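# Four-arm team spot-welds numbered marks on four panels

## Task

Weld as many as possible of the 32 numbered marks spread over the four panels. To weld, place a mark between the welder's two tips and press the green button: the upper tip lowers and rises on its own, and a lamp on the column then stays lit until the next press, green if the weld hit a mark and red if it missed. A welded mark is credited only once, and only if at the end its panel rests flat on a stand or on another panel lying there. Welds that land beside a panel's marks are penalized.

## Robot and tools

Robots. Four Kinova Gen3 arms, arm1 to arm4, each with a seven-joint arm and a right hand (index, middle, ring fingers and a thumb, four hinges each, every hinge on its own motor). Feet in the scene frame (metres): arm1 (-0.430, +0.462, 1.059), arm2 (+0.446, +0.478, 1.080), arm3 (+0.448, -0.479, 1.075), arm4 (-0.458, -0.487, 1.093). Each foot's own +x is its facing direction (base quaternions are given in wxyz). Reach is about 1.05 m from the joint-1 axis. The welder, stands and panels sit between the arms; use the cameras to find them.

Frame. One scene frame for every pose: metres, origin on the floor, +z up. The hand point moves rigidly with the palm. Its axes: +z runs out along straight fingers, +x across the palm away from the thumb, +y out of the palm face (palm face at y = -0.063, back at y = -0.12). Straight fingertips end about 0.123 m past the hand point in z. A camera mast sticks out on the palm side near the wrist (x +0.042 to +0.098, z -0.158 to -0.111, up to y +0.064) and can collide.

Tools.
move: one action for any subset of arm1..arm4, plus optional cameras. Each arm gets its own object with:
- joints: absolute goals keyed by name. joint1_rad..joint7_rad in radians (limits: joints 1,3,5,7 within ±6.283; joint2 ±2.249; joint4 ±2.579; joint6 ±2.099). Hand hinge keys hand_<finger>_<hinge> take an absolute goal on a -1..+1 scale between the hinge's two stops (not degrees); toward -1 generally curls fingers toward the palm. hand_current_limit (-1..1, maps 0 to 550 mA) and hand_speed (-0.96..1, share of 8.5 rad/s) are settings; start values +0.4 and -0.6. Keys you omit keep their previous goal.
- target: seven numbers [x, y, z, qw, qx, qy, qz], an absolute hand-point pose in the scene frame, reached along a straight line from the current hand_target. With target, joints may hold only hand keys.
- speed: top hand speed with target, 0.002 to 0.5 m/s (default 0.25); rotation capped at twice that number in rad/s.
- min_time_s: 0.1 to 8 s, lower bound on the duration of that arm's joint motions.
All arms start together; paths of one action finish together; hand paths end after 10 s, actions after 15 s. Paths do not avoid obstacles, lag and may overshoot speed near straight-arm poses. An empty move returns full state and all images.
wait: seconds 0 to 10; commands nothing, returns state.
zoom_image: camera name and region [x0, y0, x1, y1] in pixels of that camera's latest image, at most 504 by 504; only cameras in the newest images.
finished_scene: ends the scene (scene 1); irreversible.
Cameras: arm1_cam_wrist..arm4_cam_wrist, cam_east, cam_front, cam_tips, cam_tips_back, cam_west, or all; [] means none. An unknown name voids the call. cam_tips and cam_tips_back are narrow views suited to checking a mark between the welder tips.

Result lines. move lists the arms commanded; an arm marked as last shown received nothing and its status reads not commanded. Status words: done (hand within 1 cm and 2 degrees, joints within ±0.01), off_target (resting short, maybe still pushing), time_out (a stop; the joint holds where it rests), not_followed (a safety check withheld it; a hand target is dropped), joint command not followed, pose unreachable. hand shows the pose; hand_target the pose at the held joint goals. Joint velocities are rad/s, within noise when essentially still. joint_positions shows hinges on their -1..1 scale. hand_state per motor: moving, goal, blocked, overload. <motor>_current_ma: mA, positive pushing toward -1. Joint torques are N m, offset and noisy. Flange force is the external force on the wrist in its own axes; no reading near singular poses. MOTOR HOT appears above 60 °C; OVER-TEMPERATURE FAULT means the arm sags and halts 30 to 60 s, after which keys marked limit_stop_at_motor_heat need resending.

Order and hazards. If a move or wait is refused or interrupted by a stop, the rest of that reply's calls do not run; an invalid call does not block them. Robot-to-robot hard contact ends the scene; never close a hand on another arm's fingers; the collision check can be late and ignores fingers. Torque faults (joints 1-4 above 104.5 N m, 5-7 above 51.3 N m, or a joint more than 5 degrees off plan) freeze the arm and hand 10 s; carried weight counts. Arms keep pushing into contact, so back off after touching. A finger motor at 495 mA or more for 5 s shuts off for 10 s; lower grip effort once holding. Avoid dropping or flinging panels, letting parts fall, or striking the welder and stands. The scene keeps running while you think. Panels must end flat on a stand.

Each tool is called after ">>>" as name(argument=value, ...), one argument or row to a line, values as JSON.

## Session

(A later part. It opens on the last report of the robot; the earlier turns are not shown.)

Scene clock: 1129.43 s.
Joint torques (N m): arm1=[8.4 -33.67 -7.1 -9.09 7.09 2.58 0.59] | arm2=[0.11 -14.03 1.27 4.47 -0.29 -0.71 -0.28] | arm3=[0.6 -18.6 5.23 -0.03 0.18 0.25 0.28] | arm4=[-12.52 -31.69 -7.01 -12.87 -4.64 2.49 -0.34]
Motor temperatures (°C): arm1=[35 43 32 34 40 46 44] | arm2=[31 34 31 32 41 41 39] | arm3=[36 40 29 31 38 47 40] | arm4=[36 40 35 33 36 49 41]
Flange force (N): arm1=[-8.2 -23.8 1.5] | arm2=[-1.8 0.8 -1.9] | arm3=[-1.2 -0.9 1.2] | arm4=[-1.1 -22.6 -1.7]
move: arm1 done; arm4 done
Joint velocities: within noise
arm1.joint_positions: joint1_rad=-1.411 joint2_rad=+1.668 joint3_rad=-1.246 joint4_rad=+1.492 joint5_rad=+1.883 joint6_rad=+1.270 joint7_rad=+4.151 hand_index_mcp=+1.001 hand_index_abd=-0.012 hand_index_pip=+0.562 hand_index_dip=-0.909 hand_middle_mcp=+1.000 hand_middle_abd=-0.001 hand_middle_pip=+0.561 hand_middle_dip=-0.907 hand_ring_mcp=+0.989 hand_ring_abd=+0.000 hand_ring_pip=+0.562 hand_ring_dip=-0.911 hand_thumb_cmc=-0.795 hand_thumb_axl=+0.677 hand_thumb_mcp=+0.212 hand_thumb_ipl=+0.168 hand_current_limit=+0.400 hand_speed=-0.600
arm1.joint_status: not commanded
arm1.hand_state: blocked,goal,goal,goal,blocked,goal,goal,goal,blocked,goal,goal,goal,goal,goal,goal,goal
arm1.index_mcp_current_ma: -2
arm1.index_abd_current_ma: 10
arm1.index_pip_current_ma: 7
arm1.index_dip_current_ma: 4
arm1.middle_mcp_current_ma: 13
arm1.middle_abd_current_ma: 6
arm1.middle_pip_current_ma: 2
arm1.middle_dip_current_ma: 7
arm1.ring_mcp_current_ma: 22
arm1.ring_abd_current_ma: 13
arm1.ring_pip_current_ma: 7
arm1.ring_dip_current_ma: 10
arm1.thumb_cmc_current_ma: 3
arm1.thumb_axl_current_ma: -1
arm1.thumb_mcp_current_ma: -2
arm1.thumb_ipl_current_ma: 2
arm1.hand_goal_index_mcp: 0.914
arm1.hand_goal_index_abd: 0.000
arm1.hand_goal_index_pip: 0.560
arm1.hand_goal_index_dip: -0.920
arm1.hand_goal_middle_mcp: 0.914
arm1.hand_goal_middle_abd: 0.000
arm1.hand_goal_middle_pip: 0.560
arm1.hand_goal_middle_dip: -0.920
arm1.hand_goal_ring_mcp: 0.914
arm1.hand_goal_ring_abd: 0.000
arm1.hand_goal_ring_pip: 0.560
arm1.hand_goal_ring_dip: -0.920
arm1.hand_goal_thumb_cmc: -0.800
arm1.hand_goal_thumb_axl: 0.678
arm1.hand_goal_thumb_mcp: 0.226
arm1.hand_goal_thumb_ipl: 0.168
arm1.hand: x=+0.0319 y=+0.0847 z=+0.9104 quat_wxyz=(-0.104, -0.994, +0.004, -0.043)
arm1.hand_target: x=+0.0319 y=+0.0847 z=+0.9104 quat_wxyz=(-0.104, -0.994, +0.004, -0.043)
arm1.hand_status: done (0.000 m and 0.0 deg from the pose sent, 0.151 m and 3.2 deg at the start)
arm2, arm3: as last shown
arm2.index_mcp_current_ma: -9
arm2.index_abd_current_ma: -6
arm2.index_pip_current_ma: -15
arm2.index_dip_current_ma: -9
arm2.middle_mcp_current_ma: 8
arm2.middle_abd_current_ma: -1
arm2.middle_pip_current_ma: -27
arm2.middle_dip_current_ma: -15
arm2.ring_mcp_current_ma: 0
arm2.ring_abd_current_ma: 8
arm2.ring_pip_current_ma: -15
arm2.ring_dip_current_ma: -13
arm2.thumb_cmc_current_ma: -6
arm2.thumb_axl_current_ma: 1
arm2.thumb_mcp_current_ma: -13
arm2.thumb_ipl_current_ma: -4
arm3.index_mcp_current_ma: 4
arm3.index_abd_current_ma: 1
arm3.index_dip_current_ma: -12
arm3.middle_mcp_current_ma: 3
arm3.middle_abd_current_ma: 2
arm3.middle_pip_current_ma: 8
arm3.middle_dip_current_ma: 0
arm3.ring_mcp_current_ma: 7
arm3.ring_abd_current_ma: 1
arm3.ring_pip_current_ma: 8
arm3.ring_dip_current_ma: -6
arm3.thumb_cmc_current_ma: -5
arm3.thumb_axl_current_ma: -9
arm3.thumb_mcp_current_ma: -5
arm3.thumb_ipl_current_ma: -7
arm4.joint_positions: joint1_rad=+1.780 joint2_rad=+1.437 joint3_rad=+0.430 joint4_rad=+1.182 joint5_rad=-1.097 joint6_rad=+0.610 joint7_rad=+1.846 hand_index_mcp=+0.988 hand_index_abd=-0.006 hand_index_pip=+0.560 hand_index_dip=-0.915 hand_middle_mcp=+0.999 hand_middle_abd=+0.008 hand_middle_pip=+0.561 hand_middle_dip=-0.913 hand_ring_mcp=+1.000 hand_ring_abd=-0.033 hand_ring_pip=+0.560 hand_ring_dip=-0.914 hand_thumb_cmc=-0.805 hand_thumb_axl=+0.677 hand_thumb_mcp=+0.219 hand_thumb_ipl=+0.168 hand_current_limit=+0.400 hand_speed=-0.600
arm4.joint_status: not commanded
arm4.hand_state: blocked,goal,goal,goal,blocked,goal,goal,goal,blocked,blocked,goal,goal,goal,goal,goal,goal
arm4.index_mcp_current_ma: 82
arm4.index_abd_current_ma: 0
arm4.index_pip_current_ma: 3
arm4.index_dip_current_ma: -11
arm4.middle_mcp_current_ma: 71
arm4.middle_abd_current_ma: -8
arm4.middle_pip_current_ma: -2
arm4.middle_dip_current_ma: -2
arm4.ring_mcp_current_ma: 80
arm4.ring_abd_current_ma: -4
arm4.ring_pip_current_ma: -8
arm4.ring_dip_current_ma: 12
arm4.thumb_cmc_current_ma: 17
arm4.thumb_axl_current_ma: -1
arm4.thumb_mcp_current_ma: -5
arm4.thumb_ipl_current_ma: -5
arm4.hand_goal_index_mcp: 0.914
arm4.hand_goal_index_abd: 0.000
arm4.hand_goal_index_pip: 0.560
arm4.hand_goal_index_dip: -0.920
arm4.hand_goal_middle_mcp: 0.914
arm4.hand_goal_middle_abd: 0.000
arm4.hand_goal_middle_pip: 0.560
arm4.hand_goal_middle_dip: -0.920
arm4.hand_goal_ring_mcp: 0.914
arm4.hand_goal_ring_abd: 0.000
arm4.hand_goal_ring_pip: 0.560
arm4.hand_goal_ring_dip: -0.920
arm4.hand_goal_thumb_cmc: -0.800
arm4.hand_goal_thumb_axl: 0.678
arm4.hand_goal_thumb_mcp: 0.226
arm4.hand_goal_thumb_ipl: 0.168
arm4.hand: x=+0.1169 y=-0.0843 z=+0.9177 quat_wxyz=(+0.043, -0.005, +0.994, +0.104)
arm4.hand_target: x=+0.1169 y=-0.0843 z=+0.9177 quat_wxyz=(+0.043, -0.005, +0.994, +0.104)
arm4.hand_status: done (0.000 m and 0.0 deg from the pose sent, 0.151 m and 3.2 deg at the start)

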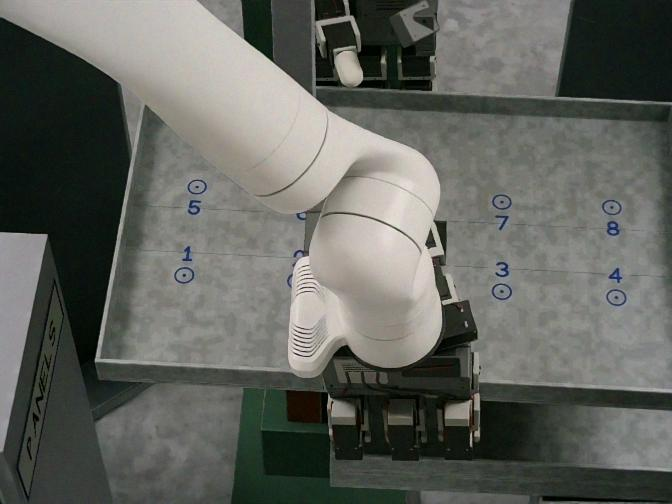

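>>> move(
  arm1={"target": [0.0319, 0.0362, 0.9034, 0.1044, 0.99357, -0.00452, 0.043], "speed": 0.06},
  arm4={"target": [0.1169, -0.1328, 0.9107, 0.043, -0.00452, 0.99357, 0.1044], "speed": 0.06},
  cameras=["cam_tips", "cam_tips_back"],
)

>>> zoom_image(
  camera="cam_tips",
  region=[180, 140, 420, 380],
)

>>> zoom_image(
  camera="cam_tips_back",
  region=[200, 130, 480, 340],
)

Scene clock: 1132.13 s.
Joint torques (N m): arm1=[7.69 -34.24 -7.23 -8.95 6.98 1.67 0.79] | arm2=[0.12 -14.01 1.27 4.33 -0.27 -0.65 -0.31] | arm3=[0.71 -18.68 5.17 0.03 0.24 0.27 0.25] | arm4=[-11.33 -30.3 -7.46 -11.32 -4.24 3.02 -0.63]
Motor temperatures (°C): arm1=[35 43 32 34 40 46 44] | arm2=[31 34 31 32 41 41 39] | arm3=[36 40 29 31 38 47 40] | arm4=[36 40 35 33 36 49 41]
Flange force (N): arm1=[-7.7 -23.0 1.4] | arm2=[-1.9 0.3 -2.3] | arm3=[-0.8 -1.2 1.3] | arm4=[-0.6 -21.3 -1.8]
move: arm1 done; arm4 done
Joint velocities: within noise
arm1.joint_positions: joint1_rad=-1.368 joint2_rad=+1.676 joint3_rad=-1.240 joint4_rad=+1.390 joint5_rad=+1.859 joint6_rad=+1.225 joint7_rad=+4.291 hand_index_mcp=+1.001 hand_index_abd=-0.005 hand_index_pip=+0.562 hand_index_dip=-0.909 hand_middle_mcp=+0.997 hand_middle_abd=-0.001 hand_middle_pip=+0.561 hand_middle_dip=-0.907 hand_ring_mcp=+0.981 hand_ring_abd=+0.008 hand_ring_pip=+0.580 hand_ring_dip=-0.898 hand_thumb_cmc=-0.795 hand_thumb_axl=+0.677 hand_thumb_mcp=+0.212 hand_thumb_ipl=+0.168 hand_current_limit=+0.400 hand_speed=-0.600
arm1.joint_status: not commanded
arm1.hand_state: blocked,goal,goal,goal,blocked,goal,goal,goal,blocked,goal,goal,blocked,goal,goal,goal,goal
arm1.index_mcp_current_ma: 5
arm1.index_abd_current_ma: 6
arm1.index_pip_current_ma: 11
arm1.index_dip_current_ma: 0
arm1.middle_mcp_current_ma: 13
arm1.middle_abd_current_ma: 1
arm1.middle_pip_current_ma: 3
arm1.middle_dip_current_ma: 3
arm1.ring_mcp_current_ma: 13
arm1.ring_abd_current_ma: 9
arm1.ring_pip_current_ma: 14
arm1.ring_dip_current_ma: 15
arm1.thumb_cmc_current_ma: -5
arm1.thumb_axl_current_ma: -4
arm1.thumb_mcp_current_ma: 3
arm1.thumb_ipl_current_ma: 0
arm1.hand_goal_index_mcp: 0.914
arm1.hand_goal_index_abd: 0.000
arm1.hand_goal_index_pip: 0.560
arm1.hand_goal_index_dip: -0.920
arm1.hand_goal_middle_mcp: 0.914
arm1.hand_goal_middle_abd: 0.000
arm1.hand_goal_middle_pip: 0.560
arm1.hand_goal_middle_dip: -0.920
arm1.hand_goal_ring_mcp: 0.914
arm1.hand_goal_ring_abd: 0.000
arm1.hand_goal_ring_pip: 0.560
arm1.hand_goal_ring_dip: -0.920
arm1.hand_goal_thumb_cmc: -0.800
arm1.hand_goal_thumb_axl: 0.678
arm1.hand_goal_thumb_mcp: 0.226
arm1.hand_goal_thumb_ipl: 0.168
arm1.hand: x=+0.0319 y=+0.0362 z=+0.9034 quat_wxyz=(-0.104, -0.994, +0.005, -0.043)
arm1.hand_target: x=+0.0319 y=+0.0362 z=+0.9034 quat_wxyz=(-0.104, -0.994, +0.005, -0.043)
arm1.hand_status: done (0.000 m and 0.0 deg from the pose sent, 0.049 m and 0.0 deg at the start)
arm2, arm3: as last shown
arm2.index_mcp_current_ma: -5
arm2.index_abd_current_ma: -4
arm2.index_pip_current_ma: -11
arm2.index_dip_current_ma: -8
arm2.middle_mcp_current_ma: 12
arm2.middle_abd_current_ma: 1
arm2.middle_pip_current_ma: -29
arm2.middle_dip_current_ma: -20
arm2.ring_mcp_current_ma: 2
arm2.ring_abd_current_ma: 11
arm2.ring_pip_current_ma: -13
arm2.ring_dip_current_ma: -16
arm2.thumb_cmc_current_ma: -8
arm2.thumb_axl_current_ma: 6
arm2.thumb_mcp_current_ma: -14
arm2.thumb_ipl_current_ma: -7
arm3.index_mcp_current_ma: 8
arm3.index_abd_current_ma: 6
arm3.index_pip_current_ma: 11
arm3.index_dip_current_ma: -16
arm3.middle_mcp_current_ma: 6
arm3.middle_abd_current_ma: -8
arm3.middle_pip_current_ma: 6
arm3.middle_dip_current_ma: -12
arm3.ring_mcp_current_ma: -1
arm3.ring_abd_current_ma: 6
arm3.ring_pip_current_ma: 2
arm3.ring_dip_current_ma: 3
arm3.thumb_cmc_current_ma: -3
arm3.thumb_axl_current_ma: 0
arm3.thumb_mcp_current_ma: -1
arm3.thumb_ipl_current_ma: 1
arm4.joint_positions: joint1_rad=+1.868 joint2_rad=+1.418 joint3_rad=+0.377 joint4_rad=+1.261 joint5_rad=-1.125 joint6_rad=+0.560 joint7_rad=+1.995 hand_index_mcp=+0.983 hand_index_abd=-0.012 hand_index_pip=+0.578 hand_index_dip=-0.905 hand_middle_mcp=+0.997 hand_middle_abd=+0.008 hand_middle_pip=+0.561 hand_middle_dip=-0.913 hand_ring_mcp=+1.001 hand_ring_abd=-0.033 hand_ring_pip=+0.560 hand_ring_dip=-0.914 hand_thumb_cmc=-0.805 hand_thumb_axl=+0.677 hand_thumb_mcp=+0.219 hand_thumb_ipl=+0.168 hand_current_limit=+0.400 hand_speed=-0.600
arm4.joint_status: not commanded
arm4.hand_state: blocked,goal,goal,goal,blocked,goal,goal,goal,blocked,blocked,goal,goal,goal,goal,goal,goal
arm4.index_mcp_current_ma: 73
arm4.index_abd_current_ma: 8
arm4.index_pip_current_ma: 23
arm4.index_dip_current_ma: 6
arm4.middle_mcp_current_ma: 92
arm4.middle_abd_current_ma: -10
arm4.middle_pip_current_ma: -1
arm4.middle_dip_current_ma: 5
arm4.ring_mcp_current_ma: 90
arm4.ring_abd_current_ma: -13
arm4.ring_pip_current_ma: -9
arm4.ring_dip_current_ma: 10
arm4.thumb_cmc_current_ma: -3
arm4.thumb_axl_current_ma: 5
arm4.thumb_mcp_current_ma: 6
arm4.thumb_ipl_current_ma: 8
arm4.hand_goal_index_mcp: 0.914
arm4.hand_goal_index_abd: 0.000
arm4.hand_goal_index_pip: 0.560
arm4.hand_goal_index_dip: -0.920
arm4.hand_goal_middle_mcp: 0.914
arm4.hand_goal_middle_abd: 0.000
arm4.hand_goal_middle_pip: 0.560
arm4.hand_goal_middle_dip: -0.920
arm4.hand_goal_ring_mcp: 0.914
arm4.hand_goal_ring_abd: 0.000
arm4.hand_goal_ring_pip: 0.560
arm4.hand_goal_ring_dip: -0.920
arm4.hand_goal_thumb_cmc: -0.800
arm4.hand_goal_thumb_axl: 0.678
arm4.hand_goal_thumb_mcp: 0.226
arm4.hand_goal_thumb_ipl: 0.168
arm4.hand: x=+0.1169 y=-0.1328 z=+0.9107 quat_wxyz=(+0.043, -0.005, +0.994, +0.104)
arm4.hand_target: x=+0.1169 y=-0.1328 z=+0.9107 quat_wxyz=(+0.043, -0.005, +0.994, +0.104)
arm4.hand_status: done (0.000 m and 0.0 deg from the pose sent, 0.049 m and 0.0 deg at the start)

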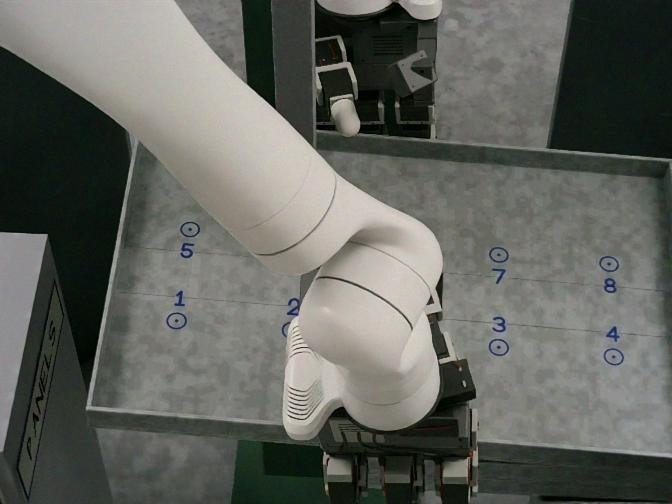

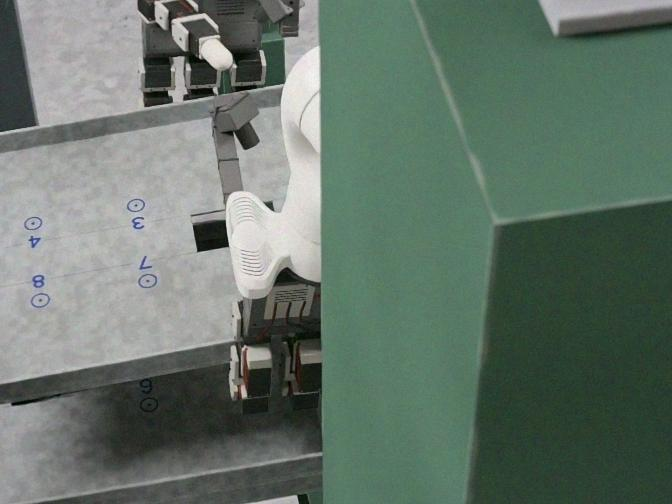

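Scaled by 2.100.

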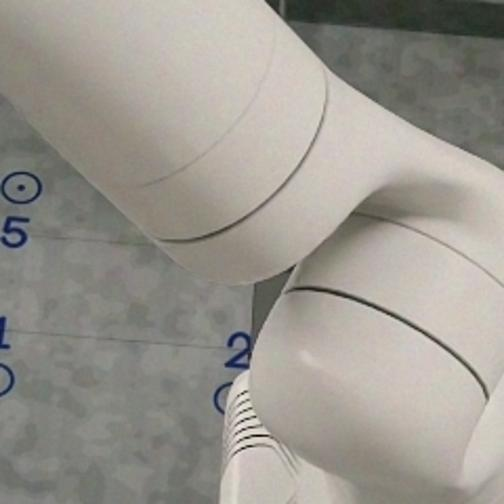

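Scaled by 1.800.

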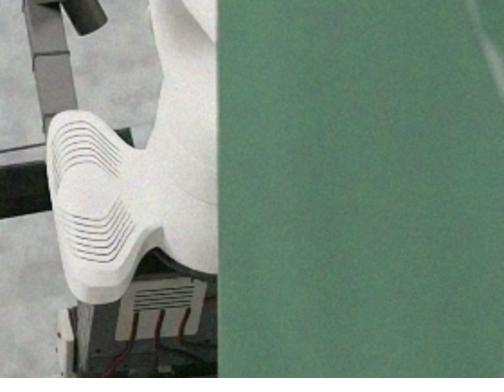

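>>> move(
  arm1={"target": [0.0306, 0.0372, 0.8957, 0.10432, 0.99281, -0.00608, 0.0579], "speed": 0.03},
  arm4={"target": [0.1156, -0.1318, 0.9056, 0.0579, -0.00608, 0.99281, 0.10432], "speed": 0.03},
  cameras=["cam_tips"],
)

>>> zoom_image(
  camera="cam_tips",
  region=[150, 180, 310, 370],
)

>>> zoom_image(
  camera="cam_tips",
  region=[470, 200, 670, 400],
)

Scene clock: 1139.27 s.
Joint torques (N m): arm1=[8.59 -29.35 -4.72 -9.17 6.35 1.93 0.69] | arm2=[0.19 -14.03 1.41 4.27 -0.31 -0.58 -0.34] | arm3=[0.73 -18.61 5.17 0.06 0.22 0.27 0.23] | arm4=[-12.6 -27.98 -9.09 -11.12 -4.12 3.41 -0.73]
Motor temperatures (°C): arm1=[35 43 32 34 40 46 44] | arm2=[31 34 31 32 41 41 39] | arm3=[36 40 29 31 38 47 40] | arm4=[36 40 35 33 36 49 41]
Flange force (N): arm1=[-5.2 -21.8 -7.7] | arm2=[-1.7 -0.3 -2.3] | arm3=[-0.8 -1.2 1.1] | arm4=[-1.3 -22.8 -6.8]
move: arm1 done; arm4 done
Joint velocities: within noise
arm1.joint_positions: joint1_rad=-1.349 joint2_rad=+1.690 joint3_rad=-1.234 joint4_rad=+1.415 joint5_rad=+1.896 joint6_rad=+1.195 joint7_rad=+4.264 hand_index_mcp=+1.001 hand_index_abd=-0.004 hand_index_pip=+0.562 hand_index_dip=-0.909 hand_middle_mcp=+0.997 hand_middle_abd=+0.007 hand_middle_pip=+0.561 hand_middle_dip=-0.907 hand_ring_mcp=+0.982 hand_ring_abd=+0.015 hand_ring_pip=+0.589 hand_ring_dip=-0.890 hand_thumb_cmc=-0.795 hand_thumb_axl=+0.677 hand_thumb_mcp=+0.212 hand_thumb_ipl=+0.168 hand_current_limit=+0.400 hand_speed=-0.600
arm1.joint_status: not commanded
arm1.hand_state: blocked,goal,goal,goal,blocked,goal,goal,goal,blocked,goal,blocked,blocked,goal,goal,goal,goal
arm1.index_mcp_current_ma: 1
arm1.index_abd_current_ma: 11
arm1.index_pip_current_ma: 16
arm1.index_dip_current_ma: 7
arm1.middle_mcp_current_ma: 13
arm1.middle_abd_current_ma: 4
arm1.middle_pip_current_ma: 2
arm1.middle_dip_current_ma: -1
arm1.ring_mcp_current_ma: 11
arm1.ring_abd_current_ma: 8
arm1.ring_pip_current_ma: 13
arm1.ring_dip_current_ma: 14
arm1.thumb_cmc_current_ma: 1
arm1.thumb_axl_current_ma: -3
arm1.thumb_mcp_current_ma: -1
arm1.thumb_ipl_current_ma: -3
arm1.hand_goal_index_mcp: 0.914
arm1.hand_goal_index_abd: 0.000
arm1.hand_goal_index_pip: 0.560
arm1.hand_goal_index_dip: -0.920
arm1.hand_goal_middle_mcp: 0.914
arm1.hand_goal_middle_abd: 0.000
arm1.hand_goal_middle_pip: 0.560
arm1.hand_goal_middle_dip: -0.920
arm1.hand_goal_ring_mcp: 0.914
arm1.hand_goal_ring_abd: 0.000
arm1.hand_goal_ring_pip: 0.560
arm1.hand_goal_ring_dip: -0.920
arm1.hand_goal_thumb_cmc: -0.800
arm1.hand_goal_thumb_axl: 0.678
arm1.hand_goal_thumb_mcp: 0.226
arm1.hand_goal_thumb_ipl: 0.168
arm1.hand: x=+0.0306 y=+0.0372 z=+0.8957 quat_wxyz=(-0.104, -0.993, +0.006, -0.058)
arm1.hand_target: x=+0.0306 y=+0.0372 z=+0.8957 quat_wxyz=(-0.104, -0.993, +0.006, -0.058)
arm1.hand_status: done (0.000 m and 0.0 deg from the pose sent, 0.008 m and 1.7 deg at the start)
arm2, arm3: as last shown
arm2.index_mcp_current_ma: -6
arm2.index_abd_current_ma: -8
arm2.index_pip_current_ma: -15
arm2.index_dip_current_ma: -4
arm2.middle_mcp_current_ma: 7
arm2.middle_abd_current_ma: -7
arm2.middle_dip_current_ma: -14
arm2.ring_abd_current_ma: 7
arm2.ring_dip_current_ma: -25
arm2.thumb_axl_current_ma: 2
arm2.thumb_mcp_current_ma: -12
arm2.thumb_ipl_current_ma: -4
arm3.index_mcp_current_ma: 12
arm3.index_abd_current_ma: 14
arm3.index_pip_current_ma: 21
arm3.index_dip_current_ma: -12
arm3.middle_mcp_current_ma: 4
arm3.middle_abd_current_ma: -2
arm3.middle_pip_current_ma: 9
arm3.middle_dip_current_ma: -6
arm3.ring_mcp_current_ma: 2
arm3.ring_abd_current_ma: 5
arm3.ring_pip_current_ma: 4
arm3.ring_dip_current_ma: -1
arm3.thumb_cmc_current_ma: -2
arm3.thumb_axl_current_ma: -3
arm3.thumb_mcp_current_ma: 0
arm3.thumb_ipl_current_ma: -11
arm4.joint_positions: joint1_rad=+1.872 joint2_rad=+1.416 joint3_rad=+0.343 joint4_rad=+1.288 joint5_rad=-1.157 joint6_rad=+0.495 joint7_rad=+2.046 hand_index_mcp=+0.983 hand_index_abd=-0.023 hand_index_pip=+0.593 hand_index_dip=-0.890 hand_middle_mcp=+0.996 hand_middle_abd=+0.008 hand_middle_pip=+0.561 hand_middle_dip=-0.913 hand_ring_mcp=+1.001 hand_ring_abd=-0.043 hand_ring_pip=+0.560 hand_ring_dip=-0.914 hand_thumb_cmc=-0.805 hand_thumb_axl=+0.677 hand_thumb_mcp=+0.219 hand_thumb_ipl=+0.168 hand_current_limit=+0.400 hand_speed=-0.600
arm4.joint_status: not commanded
arm4.hand_state: blocked,blocked,blocked,blocked,blocked,goal,goal,goal,blocked,blocked,goal,goal,goal,goal,goal,goal
arm4.index_mcp_current_ma: 74
arm4.index_abd_current_ma: -9
arm4.index_pip_current_ma: 38
arm4.index_dip_current_ma: 20
arm4.middle_mcp_current_ma: 79
arm4.middle_abd_current_ma: -3
arm4.middle_pip_current_ma: -9
arm4.middle_dip_current_ma: -6
arm4.ring_mcp_current_ma: 85
arm4.ring_abd_current_ma: -12
arm4.ring_pip_current_ma: 5
arm4.ring_dip_current_ma: 12
arm4.thumb_cmc_current_ma: 26
arm4.thumb_axl_current_ma: -2
arm4.thumb_mcp_current_ma: 5
arm4.thumb_ipl_current_ma: -12
arm4.hand_goal_index_mcp: 0.914
arm4.hand_goal_index_abd: 0.000
arm4.hand_goal_index_pip: 0.560
arm4.hand_goal_index_dip: -0.920
arm4.hand_goal_middle_mcp: 0.914
arm4.hand_goal_middle_abd: 0.000
arm4.hand_goal_middle_pip: 0.560
arm4.hand_goal_middle_dip: -0.920
arm4.hand_goal_ring_mcp: 0.914
arm4.hand_goal_ring_abd: 0.000
arm4.hand_goal_ring_pip: 0.560
arm4.hand_goal_ring_dip: -0.920
arm4.hand_goal_thumb_cmc: -0.800
arm4.hand_goal_thumb_axl: 0.678
arm4.hand_goal_thumb_mcp: 0.226
arm4.hand_goal_thumb_ipl: 0.168
arm4.hand: x=+0.1156 y=-0.1318 z=+0.9056 quat_wxyz=(+0.058, -0.006, +0.993, +0.104)
arm4.hand_target: x=+0.1156 y=-0.1318 z=+0.9056 quat_wxyz=(+0.058, -0.006, +0.993, +0.104)
arm4.hand_status: done (0.000 m and 0.0 deg from the pose sent, 0.005 m and 1.7 deg at the start)

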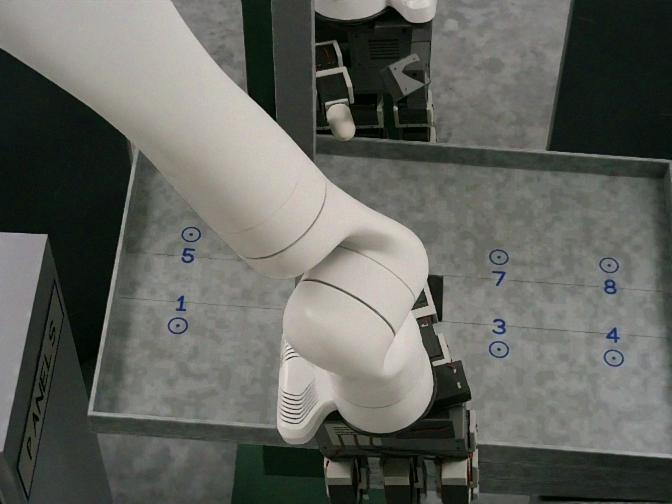

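Scaled by 2.653.

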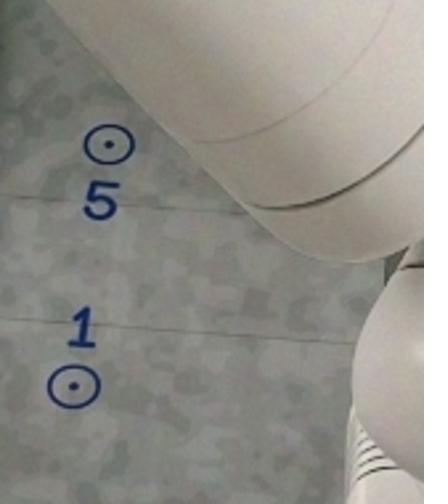

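Scaled by 2.520.

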